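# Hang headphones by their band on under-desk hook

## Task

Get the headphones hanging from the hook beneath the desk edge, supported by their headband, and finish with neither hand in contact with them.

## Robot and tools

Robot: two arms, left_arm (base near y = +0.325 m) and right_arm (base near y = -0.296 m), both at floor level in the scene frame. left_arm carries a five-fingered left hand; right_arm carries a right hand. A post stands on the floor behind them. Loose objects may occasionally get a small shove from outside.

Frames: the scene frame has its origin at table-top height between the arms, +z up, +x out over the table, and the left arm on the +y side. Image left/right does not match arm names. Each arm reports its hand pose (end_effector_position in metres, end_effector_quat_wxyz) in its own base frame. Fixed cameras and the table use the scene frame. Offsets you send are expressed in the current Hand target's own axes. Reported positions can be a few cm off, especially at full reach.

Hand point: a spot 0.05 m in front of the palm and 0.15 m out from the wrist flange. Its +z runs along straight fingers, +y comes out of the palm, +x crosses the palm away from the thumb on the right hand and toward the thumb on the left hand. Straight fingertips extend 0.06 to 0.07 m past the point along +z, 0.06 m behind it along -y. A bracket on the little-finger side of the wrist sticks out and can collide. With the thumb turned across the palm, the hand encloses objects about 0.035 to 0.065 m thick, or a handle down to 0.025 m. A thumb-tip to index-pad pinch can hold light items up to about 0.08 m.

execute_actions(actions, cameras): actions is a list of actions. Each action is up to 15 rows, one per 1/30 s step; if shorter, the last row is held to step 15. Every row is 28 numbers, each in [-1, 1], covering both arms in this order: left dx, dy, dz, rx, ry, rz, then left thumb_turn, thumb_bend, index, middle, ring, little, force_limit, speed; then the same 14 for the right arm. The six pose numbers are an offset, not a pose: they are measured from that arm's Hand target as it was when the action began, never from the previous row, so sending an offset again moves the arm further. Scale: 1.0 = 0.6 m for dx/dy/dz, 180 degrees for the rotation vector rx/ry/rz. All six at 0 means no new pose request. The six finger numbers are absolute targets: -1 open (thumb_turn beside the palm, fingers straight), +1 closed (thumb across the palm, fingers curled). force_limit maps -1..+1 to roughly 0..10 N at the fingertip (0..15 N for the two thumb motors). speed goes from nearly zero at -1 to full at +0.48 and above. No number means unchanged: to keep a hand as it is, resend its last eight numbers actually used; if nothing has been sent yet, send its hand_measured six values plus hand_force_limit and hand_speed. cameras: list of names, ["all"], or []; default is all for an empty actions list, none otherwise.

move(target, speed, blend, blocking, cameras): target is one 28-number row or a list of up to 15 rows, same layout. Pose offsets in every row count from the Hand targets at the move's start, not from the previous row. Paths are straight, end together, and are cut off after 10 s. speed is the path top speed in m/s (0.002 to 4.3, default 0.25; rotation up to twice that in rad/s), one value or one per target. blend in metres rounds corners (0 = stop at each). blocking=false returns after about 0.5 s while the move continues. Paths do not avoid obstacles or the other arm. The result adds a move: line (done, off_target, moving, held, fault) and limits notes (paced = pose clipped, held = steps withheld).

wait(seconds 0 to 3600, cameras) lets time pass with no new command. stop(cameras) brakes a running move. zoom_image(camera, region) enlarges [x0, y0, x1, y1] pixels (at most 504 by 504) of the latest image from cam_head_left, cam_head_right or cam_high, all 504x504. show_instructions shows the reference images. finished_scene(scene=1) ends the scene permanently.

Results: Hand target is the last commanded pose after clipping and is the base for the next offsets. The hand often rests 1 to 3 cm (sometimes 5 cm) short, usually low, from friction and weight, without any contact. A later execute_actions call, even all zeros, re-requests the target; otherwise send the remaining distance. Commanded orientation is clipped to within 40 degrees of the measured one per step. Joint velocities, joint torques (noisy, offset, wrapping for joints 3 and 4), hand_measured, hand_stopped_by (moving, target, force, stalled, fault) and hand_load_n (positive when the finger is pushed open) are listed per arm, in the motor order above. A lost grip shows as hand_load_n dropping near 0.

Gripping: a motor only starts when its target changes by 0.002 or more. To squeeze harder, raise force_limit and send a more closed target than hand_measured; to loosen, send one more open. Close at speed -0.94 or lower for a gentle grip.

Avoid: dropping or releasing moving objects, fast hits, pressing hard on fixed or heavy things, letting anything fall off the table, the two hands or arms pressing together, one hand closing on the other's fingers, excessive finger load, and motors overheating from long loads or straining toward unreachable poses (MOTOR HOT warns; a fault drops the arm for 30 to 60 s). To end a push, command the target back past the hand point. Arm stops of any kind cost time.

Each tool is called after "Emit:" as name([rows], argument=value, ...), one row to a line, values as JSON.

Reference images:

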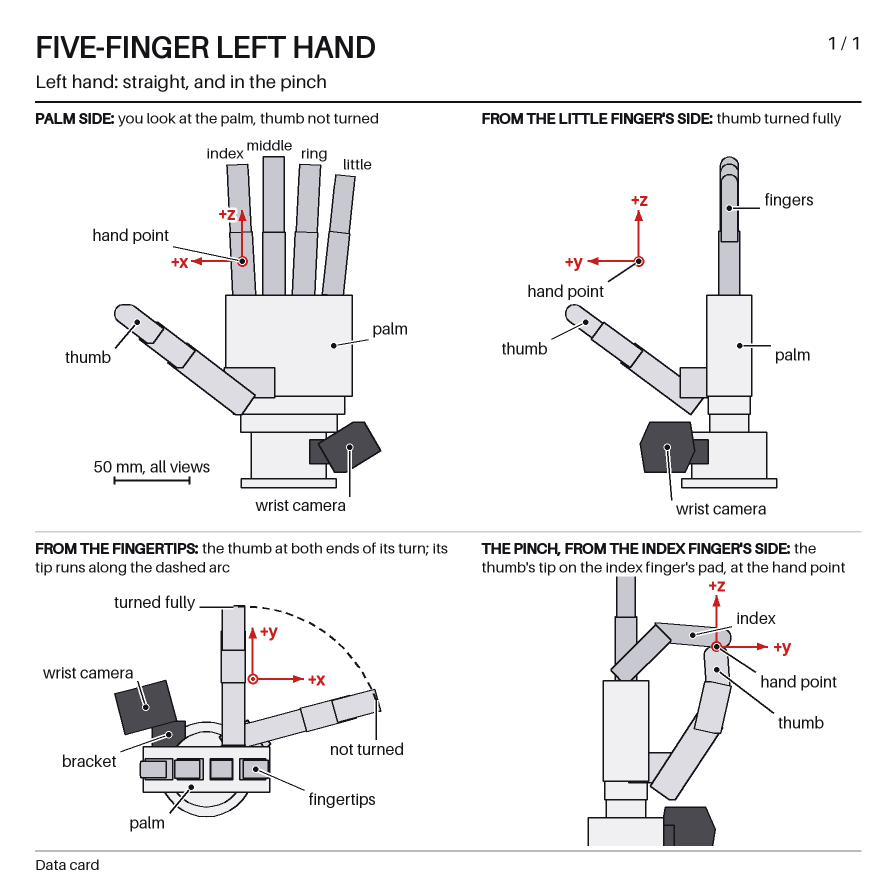

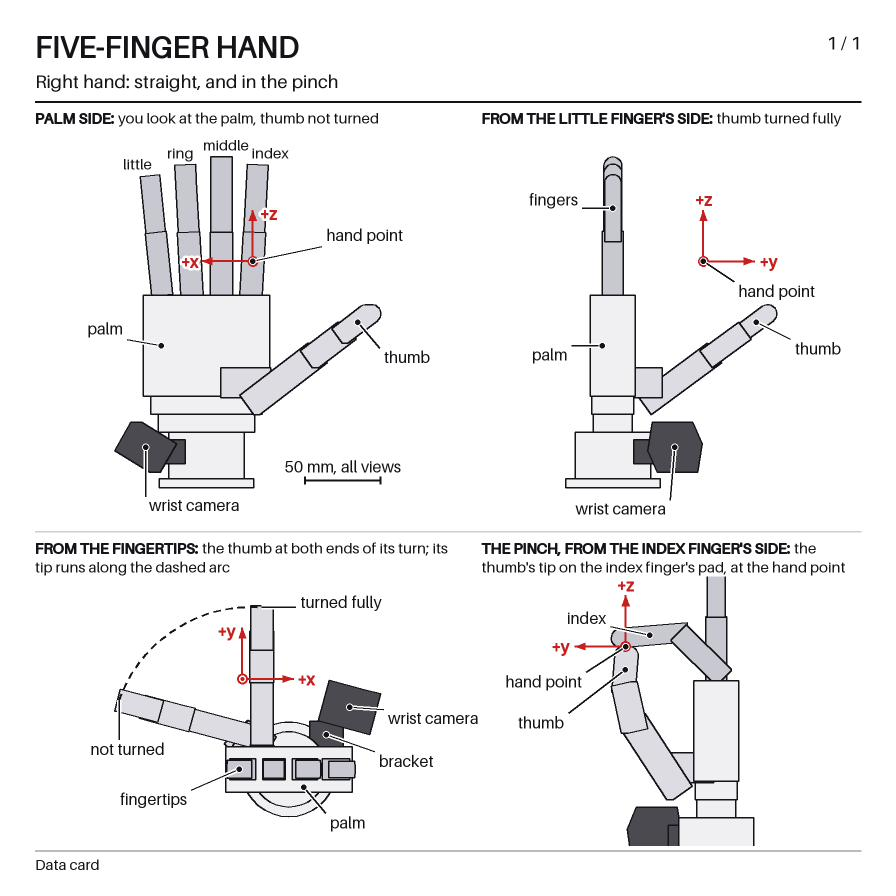

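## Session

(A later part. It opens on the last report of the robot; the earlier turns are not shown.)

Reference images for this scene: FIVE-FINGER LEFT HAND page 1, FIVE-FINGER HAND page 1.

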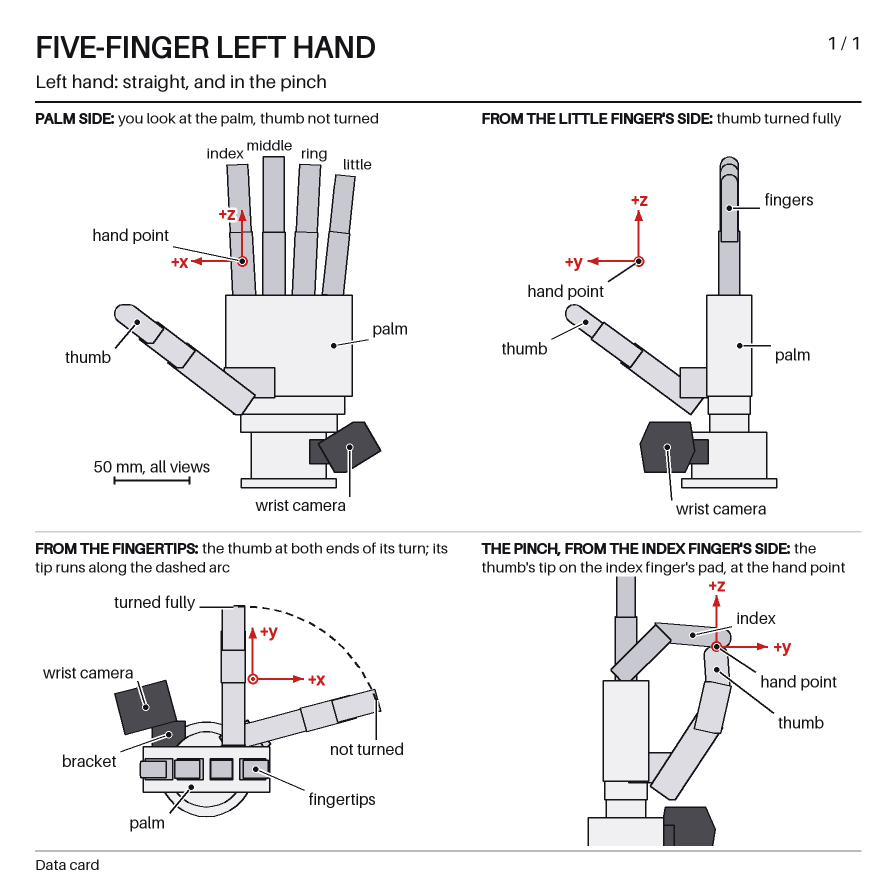

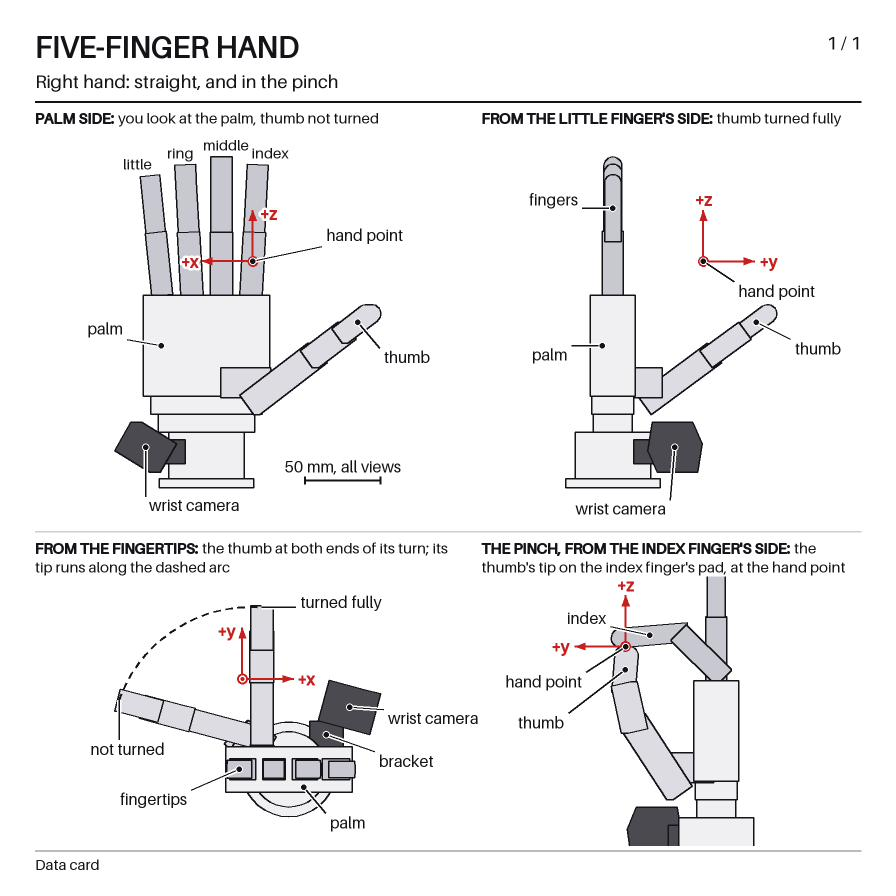

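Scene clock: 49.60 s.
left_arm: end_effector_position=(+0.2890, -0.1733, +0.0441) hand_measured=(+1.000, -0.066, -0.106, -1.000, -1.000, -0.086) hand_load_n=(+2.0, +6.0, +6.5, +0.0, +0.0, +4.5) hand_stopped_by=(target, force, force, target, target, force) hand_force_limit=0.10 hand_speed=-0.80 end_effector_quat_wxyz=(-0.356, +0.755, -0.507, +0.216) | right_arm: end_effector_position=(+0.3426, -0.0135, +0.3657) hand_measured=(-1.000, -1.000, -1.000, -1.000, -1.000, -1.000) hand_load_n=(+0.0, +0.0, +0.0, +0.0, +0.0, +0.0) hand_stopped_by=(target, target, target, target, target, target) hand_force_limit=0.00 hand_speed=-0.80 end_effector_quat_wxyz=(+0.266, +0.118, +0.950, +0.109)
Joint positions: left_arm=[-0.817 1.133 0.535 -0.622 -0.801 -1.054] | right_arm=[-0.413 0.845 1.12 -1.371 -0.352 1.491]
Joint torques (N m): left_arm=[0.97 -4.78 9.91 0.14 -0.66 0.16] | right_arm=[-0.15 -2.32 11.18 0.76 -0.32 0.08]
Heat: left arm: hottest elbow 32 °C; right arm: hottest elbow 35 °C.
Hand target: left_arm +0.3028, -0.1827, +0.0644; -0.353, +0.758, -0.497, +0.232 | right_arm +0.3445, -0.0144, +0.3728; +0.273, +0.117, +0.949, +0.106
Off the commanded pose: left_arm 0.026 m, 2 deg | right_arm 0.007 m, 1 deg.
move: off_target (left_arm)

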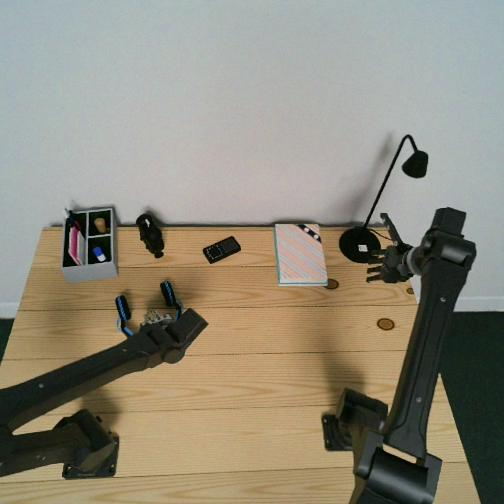

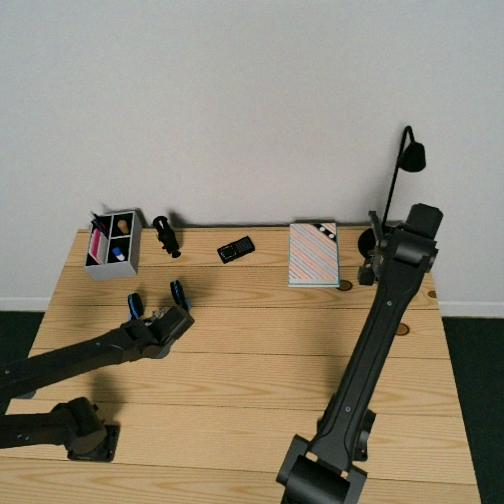

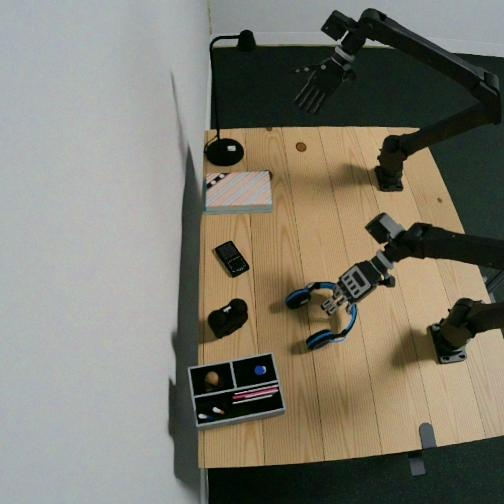

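Emit:
move([
  [0,0,0,0,0,0,1,0.32,0.12,-1,-1,0.12,0.15,-0.8,0,0,0,0,0,0,-1,-1,-1,-1,-1,-1,0,-0.8],
  [-0.0007,-0.0885,-0.0192,-0.0556,0,0,1,0.32,0.12,-1,-1,0.12,0.15,-0.8,0,0,0,0,0,0,-1,-1,-1,-1,-1,-1,0,-0.8],
], speed=0.05, cameras=["cam_high"])

Emit:
zoom_image(camera="cam_high", region=[280, 260, 370, 350])

Scene clock: 52.47 s.
left_arm: end_effector_position=(+0.3105, -0.1650, +0.0882) hand_measured=(+1.000, -0.052, -0.106, -1.000, -1.000, -0.072) hand_load_n=(+2.0, +5.5, +7.0, +0.0, +0.0, +5.5) hand_stopped_by=(target, force, force, target, target, force) hand_force_limit=0.15 hand_speed=-0.80 end_effector_quat_wxyz=(-0.286, +0.784, -0.524, +0.167) | right_arm: end_effector_position=(+0.3426, -0.0135, +0.3657) hand_measured=(-1.000, -1.000, -1.000, -1.000, -1.000, -1.000) hand_load_n=(+0.0, +0.0, +0.0, +0.0, +0.0, +0.0) hand_stopped_by=(target, target, target, target, target, target) hand_force_limit=0.00 hand_speed=-0.80 end_effector_quat_wxyz=(+0.266, +0.118, +0.950, +0.109)
Joint positions: left_arm=[-0.636 1.108 0.699 -0.806 -0.586 -0.919] | right_arm=[-0.413 0.845 1.12 -1.371 -0.352 1.491]
Joint torques (N m): left_arm=[1.38 -5.54 11.03 -0.1 -0.39 0.16] | right_arm=[-0.15 -2.14 11.28 0.68 -0.34 0.01]
Heat: left arm: hottest elbow 33 °C; right arm: hottest elbow 35 °C.
Hand target: left_arm +0.3258, -0.1721, +0.1125; -0.286, +0.786, -0.515, +0.188 | right_arm +0.3445, -0.0144, +0.3728; +0.273, +0.117, +0.949, +0.106
Off the commanded pose: left_arm 0.030 m, 3 deg | right_arm 0.007 m, 1 deg.
move: off_target (left_arm)

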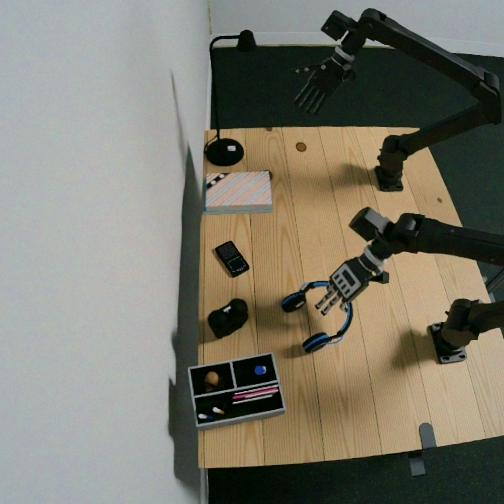

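Scaled by 5.600 from the camera's image (finer frame: 720x720).

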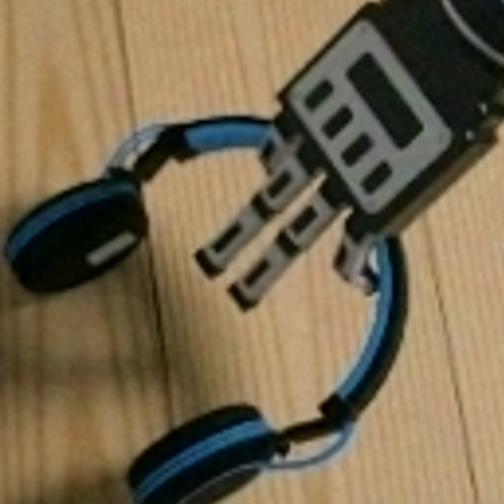

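Emit:
move([
  [0,0,0,0,0,0,1,0.34,0.14,-1,-1,0.14,0.2,-0.8,0,0,0,0,0,0,-1,-1,-1,-1,-1,-1,0,-0.8],
  [0,-0.0857,-0.0097,-0.0556,0,0,1,0.34,0.14,-1,-1,0.14,0.2,-0.8,0,0,0,0,0,0,-1,-1,-1,-1,-1,-1,0,-0.8],
], speed=0.06, cameras=["cam_high"])

Emit:
zoom_image(camera="cam_high", region=[270, 240, 370, 340])

Scene clock: 55.07 s.
left_arm: end_effector_position=(+0.3397, -0.1528, +0.1274) hand_measured=(+1.000, -0.040, -0.106, -1.000, -1.000, -0.056) hand_load_n=(+2.5, +7.0, +9.0, +0.0, +0.0, +8.0) hand_stopped_by=(target, force, force, target, target, force) hand_force_limit=0.20 hand_speed=-0.80 end_effector_quat_wxyz=(-0.211, +0.809, -0.535, +0.123) | right_arm: end_effector_position=(+0.3426, -0.0135, +0.3657) hand_measured=(-1.000, -1.000, -1.000, -1.000, -1.000, -1.000) hand_load_n=(+0.0, -0.5, +0.0, +0.0, -0.5, +0.0) hand_stopped_by=(target, target, target, target, target, target) hand_force_limit=0.00 hand_speed=-0.80 end_effector_quat_wxyz=(+0.266, +0.118, +0.950, +0.109)
Joint positions: left_arm=[-0.457 1.174 0.887 -0.967 -0.386 -0.797] | right_arm=[-0.413 0.845 1.12 -1.371 -0.352 1.491]
Joint torques (N m): left_arm=[1.26 -6.01 12.31 0.59 -0.37 0.12] | right_arm=[-0.5 -2.43 11.17 0.72 -0.32 0.05]
Heat: left arm: hottest elbow 34 °C; right arm: hottest elbow 35 °C.
Hand target: left_arm +0.3586, -0.1581, +0.1501; -0.216, +0.808, -0.530, +0.142 | right_arm +0.3445, -0.0144, +0.3728; +0.273, +0.117, +0.949, +0.106
Off the commanded pose: left_arm 0.030 m, 2 deg | right_arm 0.007 m, 1 deg.
move: off_target (left_arm)

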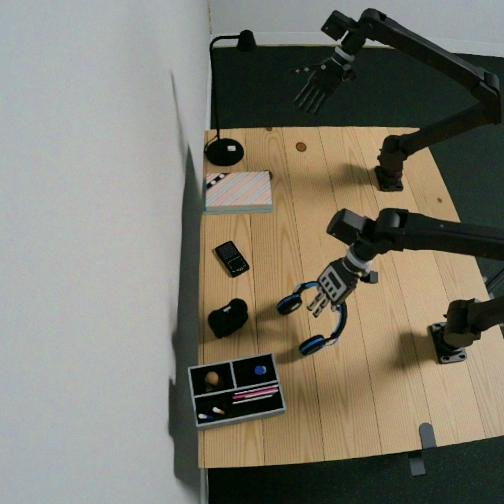

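Scaled by 5.040 from the camera's image (finer frame: 720x720).

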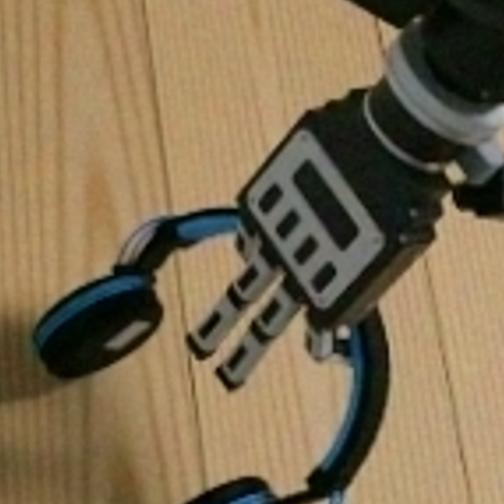

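Emit:
move(target=[0,-0.0898,0.0007,-0.0611,0,0,1,0.34,0.14,-1,-1,0.14,0.2,-0.8,0,0,0,0,0,0,-1,-1,-1,-1,-1,-1,0,-0.8], speed=0.06, cameras=["cam_high","cam_head_right"])

Emit:
zoom_image(camera="cam_high", region=[260, 240, 360, 340])

Scene clock: 57.30 s.
left_arm: end_effector_position=(+0.3831, -0.1374, +0.1553) hand_measured=(+1.000, -0.040, -0.106, -1.000, -1.000, -0.056) hand_load_n=(+3.0, +7.0, +9.0, +0.0, +0.0, +7.5) hand_stopped_by=(target, force, force, target, target, force) hand_force_limit=0.20 hand_speed=-0.80 end_effector_quat_wxyz=(-0.131, +0.826, -0.544, +0.072) | right_arm: end_effector_position=(+0.3426, -0.0135, +0.3657) hand_measured=(-1.000, -1.000, -1.000, -1.000, -1.000, -1.000) hand_load_n=(+0.0, +0.0, +0.0, +0.0, +0.0, +0.0) hand_stopped_by=(target, target, target, target, target, target) hand_force_limit=0.00 hand_speed=-0.80 end_effector_quat_wxyz=(+0.266, +0.118, +0.950, +0.109)
Joint positions: left_arm=[-0.294 1.34 1.121 -1.136 -0.21 -0.678] | right_arm=[-0.413 0.845 1.12 -1.371 -0.352 1.491]
Joint torques (N m): left_arm=[1.2 -8.53 12.23 0.14 -0.18 0.13] | right_arm=[-0.5 -2.26 11.11 0.68 -0.31 0.01]
Heat: left arm: hottest elbow 34 °C; right arm: hottest elbow 35 °C.
Hand target: left_arm +0.4015, -0.1394, +0.1767; -0.138, +0.825, -0.541, +0.091 | right_arm +0.3445, -0.0144, +0.3728; +0.273, +0.117, +0.949, +0.106
Off the commanded pose: left_arm 0.028 m, 2 deg | right_arm 0.007 m, 1 deg.
move: off_target (left_arm)
Images, in order (width x height): cam_head_right 504x504, cam_high 504x504.

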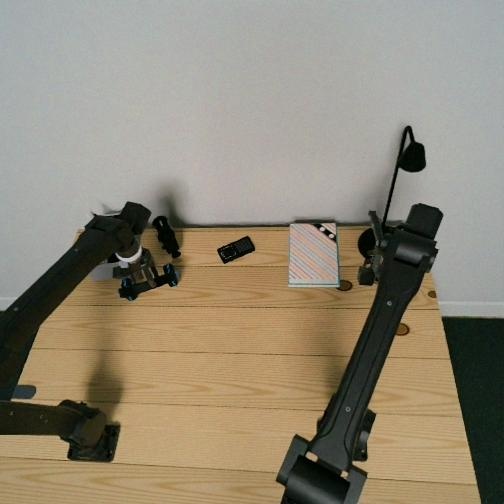

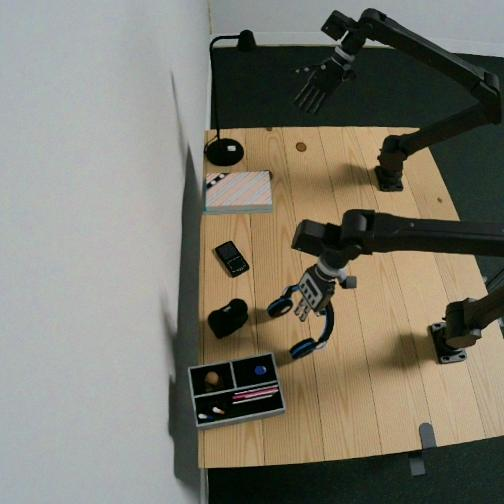

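Scaled by 5.040 from the camera's image (finer frame: 720x720).

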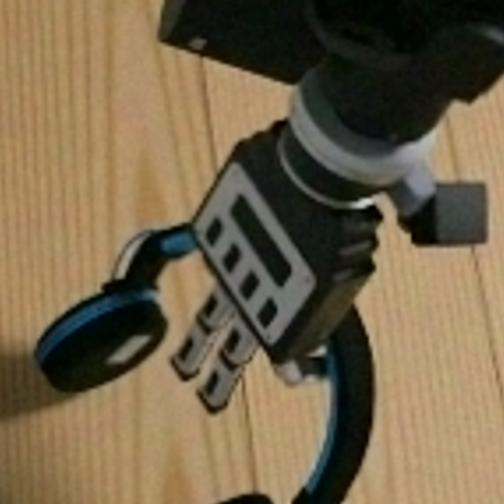

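Emit:
move(target=[0,-0.0326,-0.0945,-0.0611,0,0,1,0.34,0.14,-1,-1,0.14,0.2,-0.8,0,0,0,0,0,0,-1,-1,-1,-1,-1,-1,0,-0.8], speed=0.06, cameras=["all"])

Emit:
zoom_image(camera="cam_high", region=[260, 240, 360, 340])

Emit:
zoom_image(camera="cam_head_right", region=[70, 200, 200, 330])

Scene clock: 59.57 s.
left_arm: end_effector_position=(+0.3866, -0.1397, +0.2182) hand_measured=(+1.000, -0.040, -0.106, -1.000, -1.000, -0.056) hand_load_n=(+3.0, +7.5, +9.0, +0.0, +0.0, +7.5) hand_stopped_by=(target, force, force, target, target, force) hand_force_limit=0.20 hand_speed=-0.80 end_effector_quat_wxyz=(-0.052, +0.834, -0.548, +0.021) | right_arm: end_effector_position=(+0.3426, -0.0135, +0.3657) hand_measured=(-1.000, -1.000, -1.000, -1.000, -1.000, -1.000) hand_load_n=(+0.0, +0.0, +0.0, +0.0, +0.0, +0.0) hand_stopped_by=(target, target, target, target, target, target) hand_force_limit=0.00 hand_speed=-0.80 end_effector_quat_wxyz=(+0.266, +0.118, +0.950, +0.109)
Joint positions: left_arm=[-0.238 1.431 1.371 -1.435 -0.084 -0.642] | right_arm=[-0.413 0.845 1.12 -1.371 -0.352 1.491]
Joint torques (N m): left_arm=[1.03 -9.23 11.89 -0.31 -0.08 0.19] | right_arm=[-0.15 -2.37 11.12 0.84 -0.33 0.05]
Heat: left arm: hottest elbow 35 °C; right arm: hottest elbow 36 °C.
Hand target: left_arm +0.4015, -0.1392, +0.2365; -0.058, +0.834, -0.547, +0.038 | right_arm +0.3445, -0.0144, +0.3728; +0.273, +0.117, +0.949, +0.106
Off the commanded pose: left_arm 0.024 m, 2 deg | right_arm 0.007 m, 1 deg.
move: off_target (left_arm)

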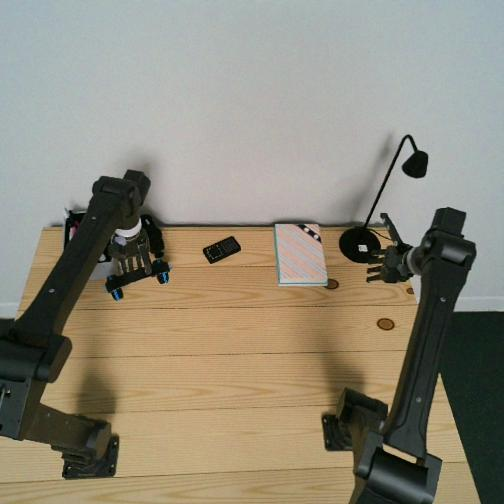

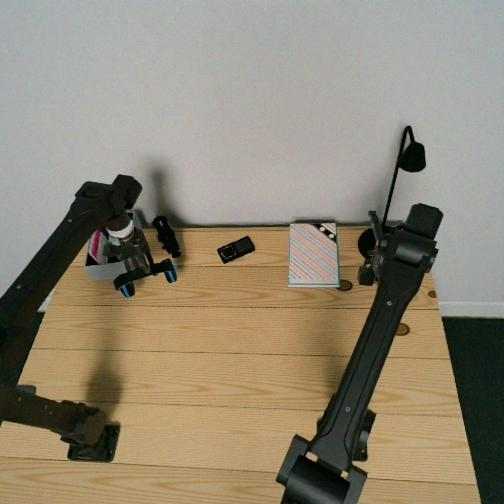

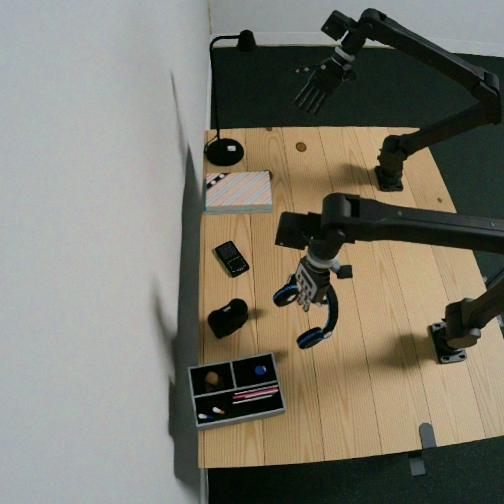

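Scaled by 5.040 from the camera's image (finer frame: 720x720).

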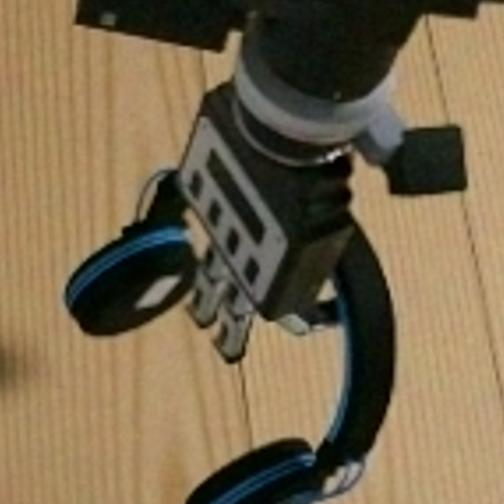

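Scaled by 3.877 from the camera's image (finer frame: 720x720).

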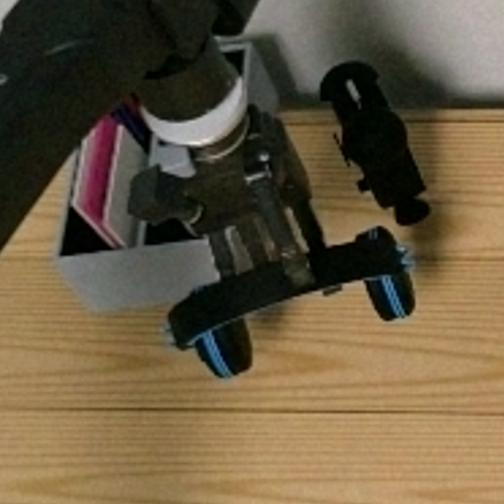

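Emit:
move(target=[-0.9443,0.002,-0.0363,0,-0.0511,-0.3656,1,0.34,0.14,-1,-1,0.14,0.2,-0.8,0,0,0,0,0,0,-1,-1,-1,-1,-1,-1,0,-0.8], speed=0.18, cameras=["all"])

Emit:
zoom_image(camera="cam_high", region=[350, 350, 500, 500])

Scene clock: 63.97 s.
left_arm: end_effector_position=(+0.1662, +0.3658, +0.2372) hand_measured=(+1.000, -0.040, -0.106, -1.000, -1.000, -0.056) hand_load_n=(+3.0, +7.5, +9.0, +0.0, +0.0, +7.5) hand_stopped_by=(target, force, force, target, target, force) hand_force_limit=0.20 hand_speed=-0.80 end_effector_quat_wxyz=(-0.046, +0.999, -0.001, -0.008) | right_arm: end_effector_position=(+0.3426, -0.0135, +0.3657) hand_measured=(-1.000, -1.000, -1.000, -1.000, -1.000, -1.000) hand_load_n=(+0.0, -0.5, +0.0, +0.0, +0.0, +0.0) hand_stopped_by=(target, target, target, target, target, target) hand_force_limit=0.00 hand_speed=-0.80 end_effector_quat_wxyz=(+0.266, +0.118, +0.950, +0.109)
Joint positions: left_arm=[1.245 1.448 1.436 -1.477 -0.044 -0.323] | right_arm=[-0.413 0.845 1.12 -1.371 -0.352 1.491]
Joint torques (N m): left_arm=[0.97 -10.4 11.67 0.03 -0.05 0.04] | right_arm=[-0.15 -2.61 11.28 0.77 -0.34 0.08]
Heat: left arm: hottest elbow 36 °C; right arm: hottest elbow 36 °C.
Hand target: left_arm +0.1720, +0.3788, +0.2578; -0.069, +0.998, -0.001, +0.001 | right_arm +0.3445, -0.0144, +0.3728; +0.273, +0.117, +0.949, +0.106
Off the commanded pose: left_arm 0.025 m, 3 deg | right_arm 0.007 m, 1 deg.
move: off_target (left_arm)

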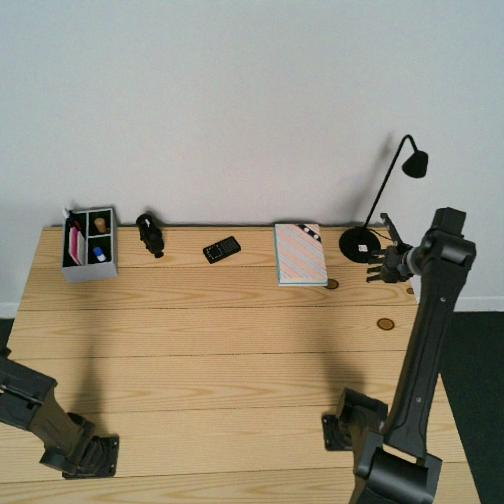

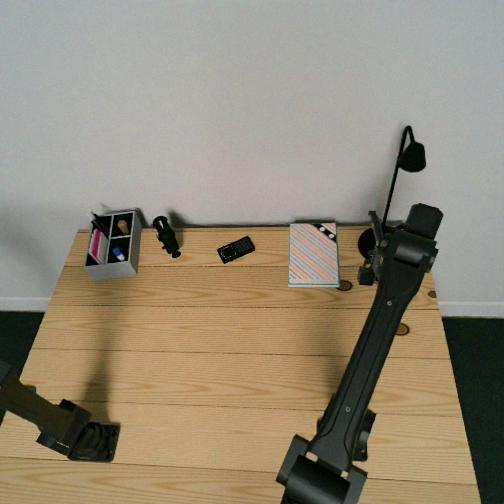

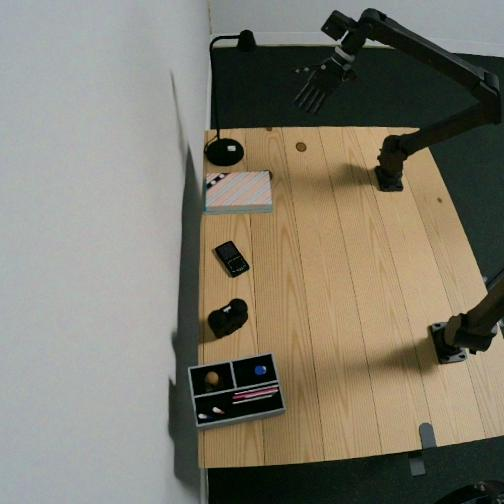

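Scaled by 3.360 from the camera's image (finer frame: 720x720).

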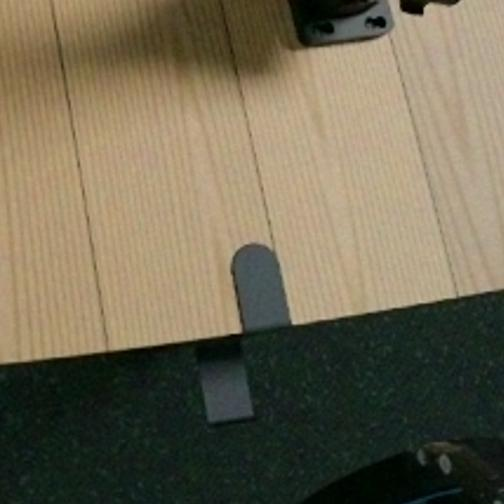

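Emit:
move(target=[0,0.0317,0.226,0,0,0,1,0.34,0.14,-1,-1,0.14,0.2,-0.8,0,0,0,0,0,0,-1,-1,-1,-1,-1,-1,0,-0.8], speed=0.12, cameras=["all"])

Emit:
zoom_image(camera="cam_high", region=[354, 404, 504, 504])

Scene clock: 66.20 s.
left_arm: end_effector_position=(+0.1689, +0.3736, +0.1188) hand_measured=(+1.000, -0.040, -0.106, -1.000, -1.000, -0.056) hand_load_n=(+3.0, +7.5, +9.5, +0.0, +0.0, +7.5) hand_stopped_by=(target, force, force, target, target, force) hand_force_limit=0.20 hand_speed=-0.80 end_effector_quat_wxyz=(-0.059, +0.998, -0.001, -0.003) | right_arm: end_effector_position=(+0.3426, -0.0135, +0.3657) hand_measured=(-1.000, -1.000, -1.000, -1.000, -1.000, -1.000) hand_load_n=(+0.0, +0.0, +0.0, +0.5, +0.0, +0.0) hand_stopped_by=(target, target, target, target, target, target) hand_force_limit=0.00 hand_speed=-0.80 end_effector_quat_wxyz=(+0.266, +0.118, +0.950, +0.109)
Joint positions: left_arm=[1.245 1.5 1.179 -1.139 -0.044 -0.323] | right_arm=[-0.413 0.845 1.12 -1.371 -0.352 1.491]
Joint torques (N m): left_arm=[0.73 -9.88 7.68 1.03 -0.01 0.03] | right_arm=[-0.32 -1.9 11.26 0.7 -0.33 0.06]
Heat: left arm: hottest elbow 36 °C; right arm: hottest elbow 36 °C.
Hand target: left_arm +0.1721, +0.3787, +0.1208; -0.069, +0.998, -0.001, +0.001 | right_arm +0.3445, -0.0144, +0.3728; +0.273, +0.117, +0.949, +0.106
Off the commanded pose: left_arm 0.006 m, 1 deg | right_arm 0.007 m, 1 deg.
move: done

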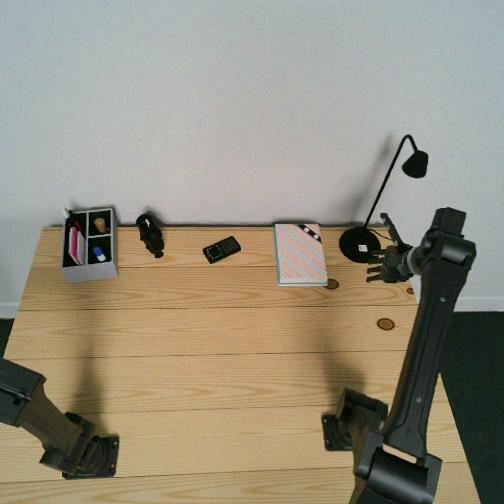

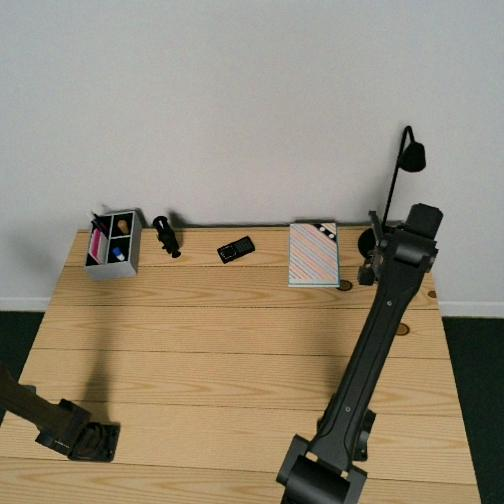

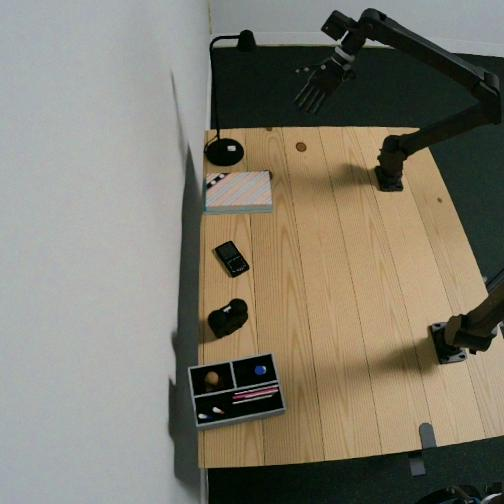

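Scaled by 3.360 from the camera's image (finer frame: 720x720).

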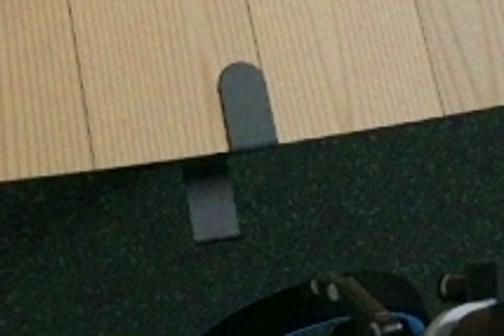

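Emit:
move(target=[0,0.0204,0.1452,0,0,0,1,0.34,0.14,-1,-1,0.14,0.2,-0.8,0,0,0,0,0,0,-1,-1,-1,-1,-1,-1,0,-0.8], speed=0.1, cameras=["cam_high"])

Emit:
zoom_image(camera="cam_high", region=[384, 404, 504, 504])

Scene clock: 67.73 s.
left_arm: end_effector_position=(+0.1689, +0.3739, +0.0322) hand_measured=(+1.000, -0.040, -0.106, -1.000, -1.000, -0.056) hand_load_n=(+3.0, +7.5, +9.0, +0.0, +0.0, +7.5) hand_stopped_by=(target, force, force, target, target, force) hand_force_limit=0.20 hand_speed=-0.80 end_effector_quat_wxyz=(-0.061, +0.998, +0.000, -0.003) | right_arm: end_effector_position=(+0.3426, -0.0135, +0.3657) hand_measured=(-1.000, -1.000, -1.000, -1.000, -1.000, -1.000) hand_load_n=(+0.0, -0.5, +0.0, +0.0, +0.0, +0.0) hand_stopped_by=(target, target, target, target, target, target) hand_force_limit=0.00 hand_speed=-0.80 end_effector_quat_wxyz=(+0.266, +0.118, +0.950, +0.109)
Joint positions: left_arm=[1.245 1.598 1.043 -0.902 -0.044 -0.323] | right_arm=[-0.413 0.845 1.12 -1.371 -0.352 1.491]
Joint torques (N m): left_arm=[-0.67 -11.11 6.71 1.02 0.02 0.09] | right_arm=[-0.38 -2.43 11.18 0.77 -0.32 0.05]
Heat: left arm: hottest elbow 36 °C; right arm: hottest elbow 36 °C.
Hand target: left_arm +0.1722, +0.3786, +0.0329; -0.069, +0.998, -0.001, +0.001 | right_arm +0.3445, -0.0144, +0.3728; +0.273, +0.117, +0.949, +0.106
Off the commanded pose: left_arm 0.006 m, 1 deg | right_arm 0.007 m, 1 deg.
move: done

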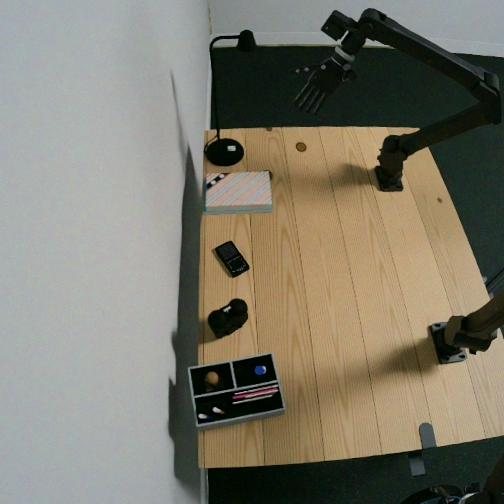

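Scaled by 4.200 from the camera's image (finer frame: 720x720).

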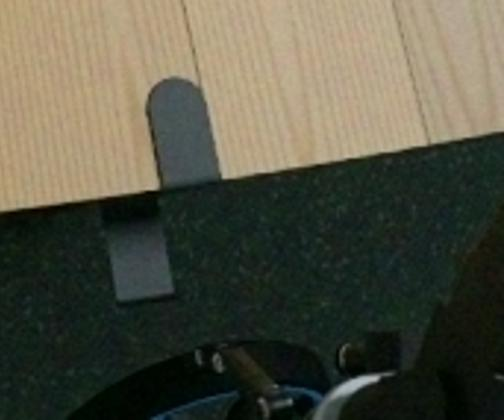

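Emit:
move(target=[-0.0092,0.0155,0.1105,0,0,0,1,0.34,0.14,-1,-1,0.14,0.2,-0.8,0,0,0,0,0,0,-1,-1,-1,-1,-1,-1,0,-0.8], speed=0.1, cameras=["cam_high"])

Emit:
zoom_image(camera="cam_high", region=[384, 404, 504, 504])

Scene clock: 69.37 s.
left_arm: end_effector_position=(+0.1687, +0.3729, -0.0340) hand_measured=(+1.000, -0.040, -0.106, -1.000, -1.000, -0.056) hand_load_n=(+3.0, +7.5, +9.0, +0.0, +0.0, +7.5) hand_stopped_by=(target, force, force, target, target, force) hand_force_limit=0.20 hand_speed=-0.80 end_effector_quat_wxyz=(-0.062, +0.998, -0.001, -0.002) | right_arm: end_effector_position=(+0.3426, -0.0135, +0.3657) hand_measured=(-1.000, -1.000, -1.000, -1.000, -1.000, -1.000) hand_load_n=(+0.0, +0.0, +0.0, -0.5, +0.0, +0.0) hand_stopped_by=(target, target, target, target, target, target) hand_force_limit=0.00 hand_speed=-0.80 end_effector_quat_wxyz=(+0.266, +0.118, +0.950, +0.109)
Joint positions: left_arm=[1.245 1.706 0.969 -0.717 -0.043 -0.322] | right_arm=[-0.413 0.845 1.12 -1.371 -0.352 1.491]
Joint torques (N m): left_arm=[0.62 -11.34 5.75 0.92 0.01 0.21] | right_arm=[-0.32 -2.08 11.19 0.84 -0.32 0.04]
Heat: left arm: hottest elbow 35 °C; right arm: hottest elbow 36 °C.
Hand target: left_arm +0.1668, +0.3787, -0.0341; -0.069, +0.998, -0.001, +0.001 | right_arm +0.3445, -0.0144, +0.3728; +0.273, +0.117, +0.949, +0.106
Off the commanded pose: left_arm 0.006 m, 1 deg | right_arm 0.007 m, 1 deg.
move: done

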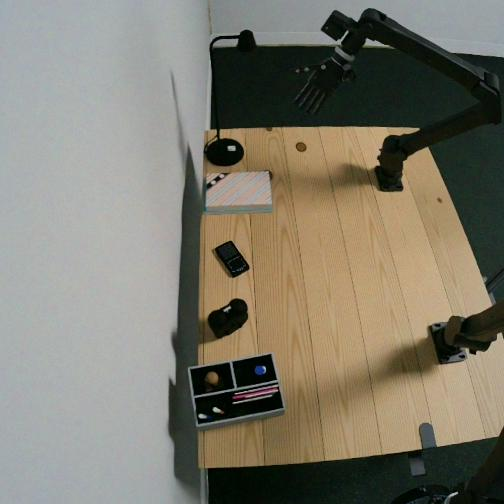

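Scaled by 4.200 from the camera's image (finer frame: 720x720).

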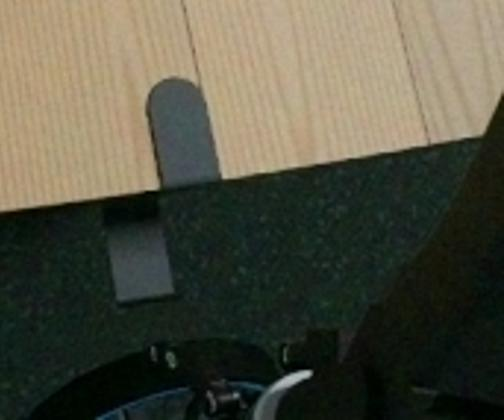

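Emit:
move(target=[-0.01,0.1056,-0.0148,0,0,0,1,0.34,0.14,-1,-1,0.14,0.2,-0.8,0,0,0,0,0,0,-1,-1,-1,-1,-1,-1,0,-0.8], speed=0.06, cameras=["cam_high"])

Emit:
zoom_image(camera="cam_high", region=[384, 404, 504, 504])

Scene clock: 71.10 s.
left_arm: end_effector_position=(+0.1551, +0.3075, -0.0416) hand_measured=(+1.000, -0.040, -0.106, -1.000, -1.000, -0.056) hand_load_n=(+3.0, +7.5, +9.0, +0.0, +0.0, +7.5) hand_stopped_by=(target, force, force, target, target, force) hand_force_limit=0.20 hand_speed=-0.80 end_effector_quat_wxyz=(-0.051, +0.999, -0.001, -0.005) | right_arm: end_effector_position=(+0.3426, -0.0135, +0.3657) hand_measured=(-1.000, -1.000, -1.000, -1.000, -1.000, -1.000) hand_load_n=(+0.0, +0.0, +0.0, +0.0, +0.0, +0.0) hand_stopped_by=(target, target, target, target, target, target) hand_force_limit=0.00 hand_speed=-0.80 end_effector_quat_wxyz=(+0.266, +0.118, +0.950, +0.109)
Joint positions: left_arm=[1.223 1.595 0.789 -0.673 -0.044 -0.343] | right_arm=[-0.413 0.845 1.12 -1.371 -0.352 1.491]
Joint torques (N m): left_arm=[-0.09 -11.11 5.49 0.85 -0.14 -0.04] | right_arm=[-0.56 -2.08 11.17 0.73 -0.36 0.05]
Heat: left arm: hottest elbow 35 °C; right arm: hottest elbow 36 °C.
Hand target: left_arm +0.1608, +0.3148, -0.0340; -0.070, +0.998, -0.001, +0.001 | right_arm +0.3445, -0.0144, +0.3728; +0.273, +0.117, +0.949, +0.106
Off the commanded pose: left_arm 0.012 m, 2 deg | right_arm 0.007 m, 1 deg.
move: off_target (left_arm)

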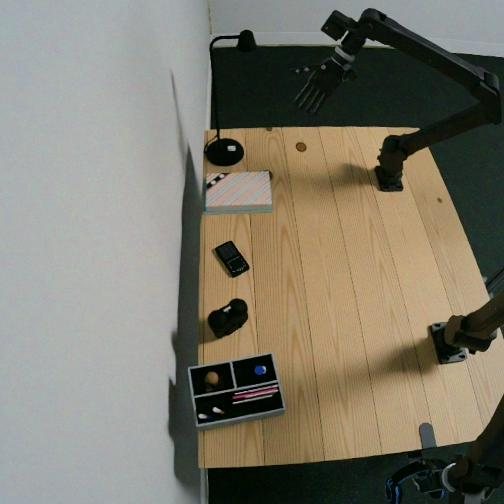

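Scaled by 4.200 from the camera's image (finer frame: 720x720).

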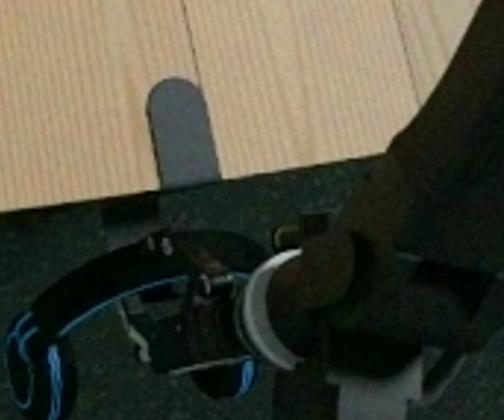

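Emit:
zoom_image(camera="cam_high", region=[380, 440, 450, 504])

Scaled by 7.200 from the camera's image (finer frame: 720x720).

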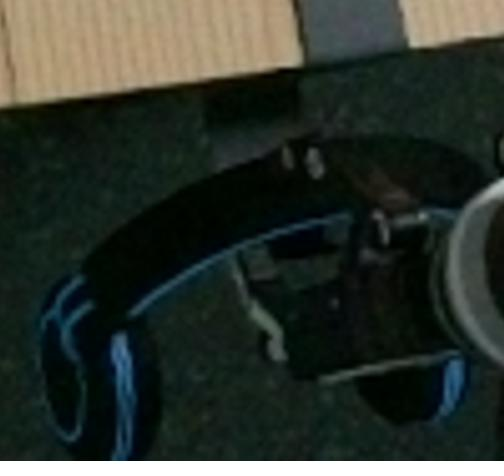

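Emit:
move(target=[0.0112,0.0079,0.0048,0,0,0,1,0.34,0.14,-1,-1,0.14,0.2,-0.8,0,0,0,0,0,0,-1,-1,-1,-1,-1,-1,0,-0.8], speed=0.05, cameras=["cam_high"])

Emit:
zoom_image(camera="cam_high", region=[380, 440, 450, 504])

Scene clock: 72.33 s.
left_arm: end_effector_position=(+0.1631, +0.3048, -0.0431) hand_measured=(+1.000, -0.040, -0.106, -1.000, -1.000, -0.056) hand_load_n=(+3.0, +7.5, +9.0, +0.0, +0.0, +7.5) hand_stopped_by=(target, force, force, target, target, force) hand_force_limit=0.20 hand_speed=-0.80 end_effector_quat_wxyz=(-0.054, +0.999, -0.002, -0.005) | right_arm: end_effector_position=(+0.3426, -0.0135, +0.3657) hand_measured=(-1.000, -1.000, -1.000, -1.000, -1.000, -1.000) hand_load_n=(+0.0, +0.0, +0.0, +0.0, +0.0, +0.0) hand_stopped_by=(target, target, target, target, target, target) hand_force_limit=0.00 hand_speed=-0.80 end_effector_quat_wxyz=(+0.266, +0.118, +0.950, +0.109)
Joint positions: left_arm=[1.2 1.595 0.784 -0.662 -0.047 -0.364] | right_arm=[-0.413 0.845 1.12 -1.371 -0.352 1.491]
Joint torques (N m): left_arm=[0.38 -10.58 5.12 0.61 -0.13 0] | right_arm=[-0.32 -1.67 11.19 0.7 -0.34 0.05]
Heat: left arm: hottest elbow 35 °C; right arm: hottest elbow 36 °C.
Hand target: left_arm +0.1675, +0.3105, -0.0375; -0.070, +0.998, -0.001, +0.001 | right_arm +0.3445, -0.0144, +0.3728; +0.273, +0.117, +0.949, +0.106
Off the commanded pose: left_arm 0.009 m, 2 deg | right_arm 0.007 m, 1 deg.
move: done

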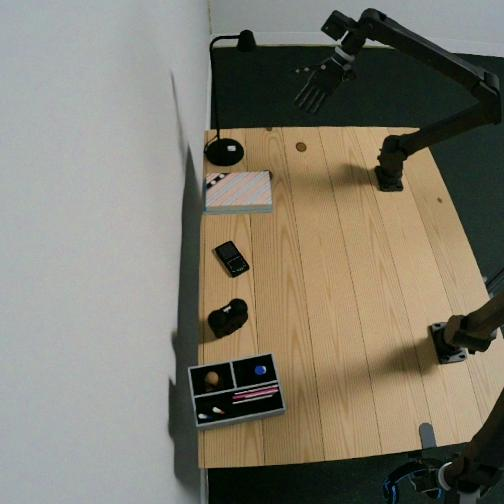

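Scaled by 7.200 from the camera's image (finer frame: 720x720).

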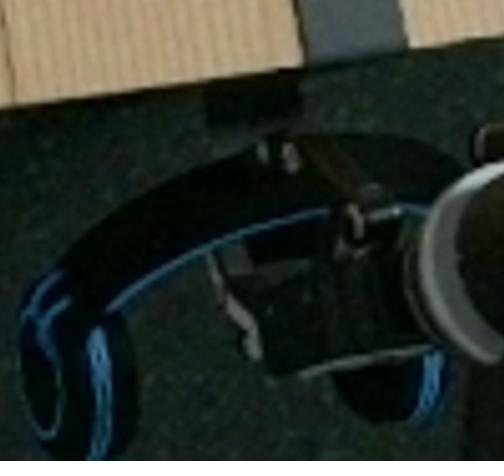

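Emit:
move(target=[-0.0025,0.0081,0.0578,0,0,0,1,0.34,0.14,-1,-1,0.14,0.2,-0.8,0,0,0,0,0,0,-1,-1,-1,-1,-1,-1,0,-0.8], speed=0.05, cameras=["cam_high"])

Emit:
zoom_image(camera="cam_high", region=[380, 440, 450, 504])

Scene clock: 73.63 s.
left_arm: end_effector_position=(+0.1641, +0.3072, -0.0712) hand_measured=(+1.000, -0.040, -0.106, -1.000, -1.000, -0.056) hand_load_n=(+3.0, +7.0, +9.0, +0.0, +0.0, +7.5) hand_stopped_by=(target, force, force, target, target, force) hand_force_limit=0.20 hand_speed=-0.80 end_effector_quat_wxyz=(-0.063, +0.998, -0.002, -0.001) | right_arm: end_effector_position=(+0.3426, -0.0135, +0.3657) hand_measured=(-1.000, -1.000, -1.000, -1.000, -1.000, -1.000) hand_load_n=(+0.0, +0.0, +0.0, +0.0, +0.0, +0.0) hand_stopped_by=(target, target, target, target, target, target) hand_force_limit=0.00 hand_speed=-0.80 end_effector_quat_wxyz=(+0.266, +0.118, +0.950, +0.109)
Joint positions: left_arm=[1.2 1.656 0.755 -0.552 -0.047 -0.364] | right_arm=[-0.413 0.845 1.12 -1.371 -0.352 1.491]
Joint torques (N m): left_arm=[0.15 -9.05 4.57 1.01 -0.1 0] | right_arm=[-0.15 -2.26 11.14 0.64 -0.33 0.01]
Heat: left arm: hottest elbow 35 °C; right arm: hottest elbow 36 °C.
Hand target: left_arm +0.1660, +0.3104, -0.0726; -0.069, +0.998, -0.001, +0.001 | right_arm +0.3445, -0.0144, +0.3728; +0.273, +0.117, +0.949, +0.106
Off the commanded pose: left_arm 0.004 m, 1 deg | right_arm 0.007 m, 1 deg.
move: done

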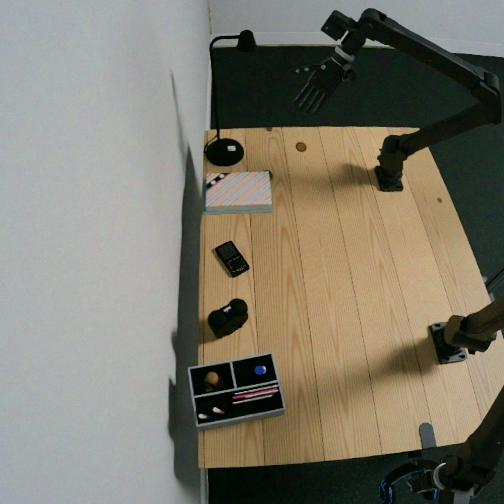

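Scaled by 7.200 from the camera's image (finer frame: 720x720).

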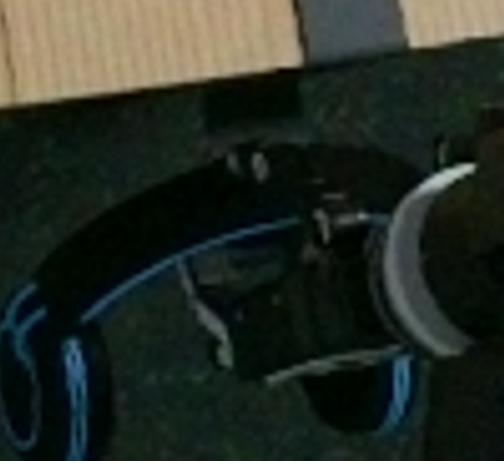

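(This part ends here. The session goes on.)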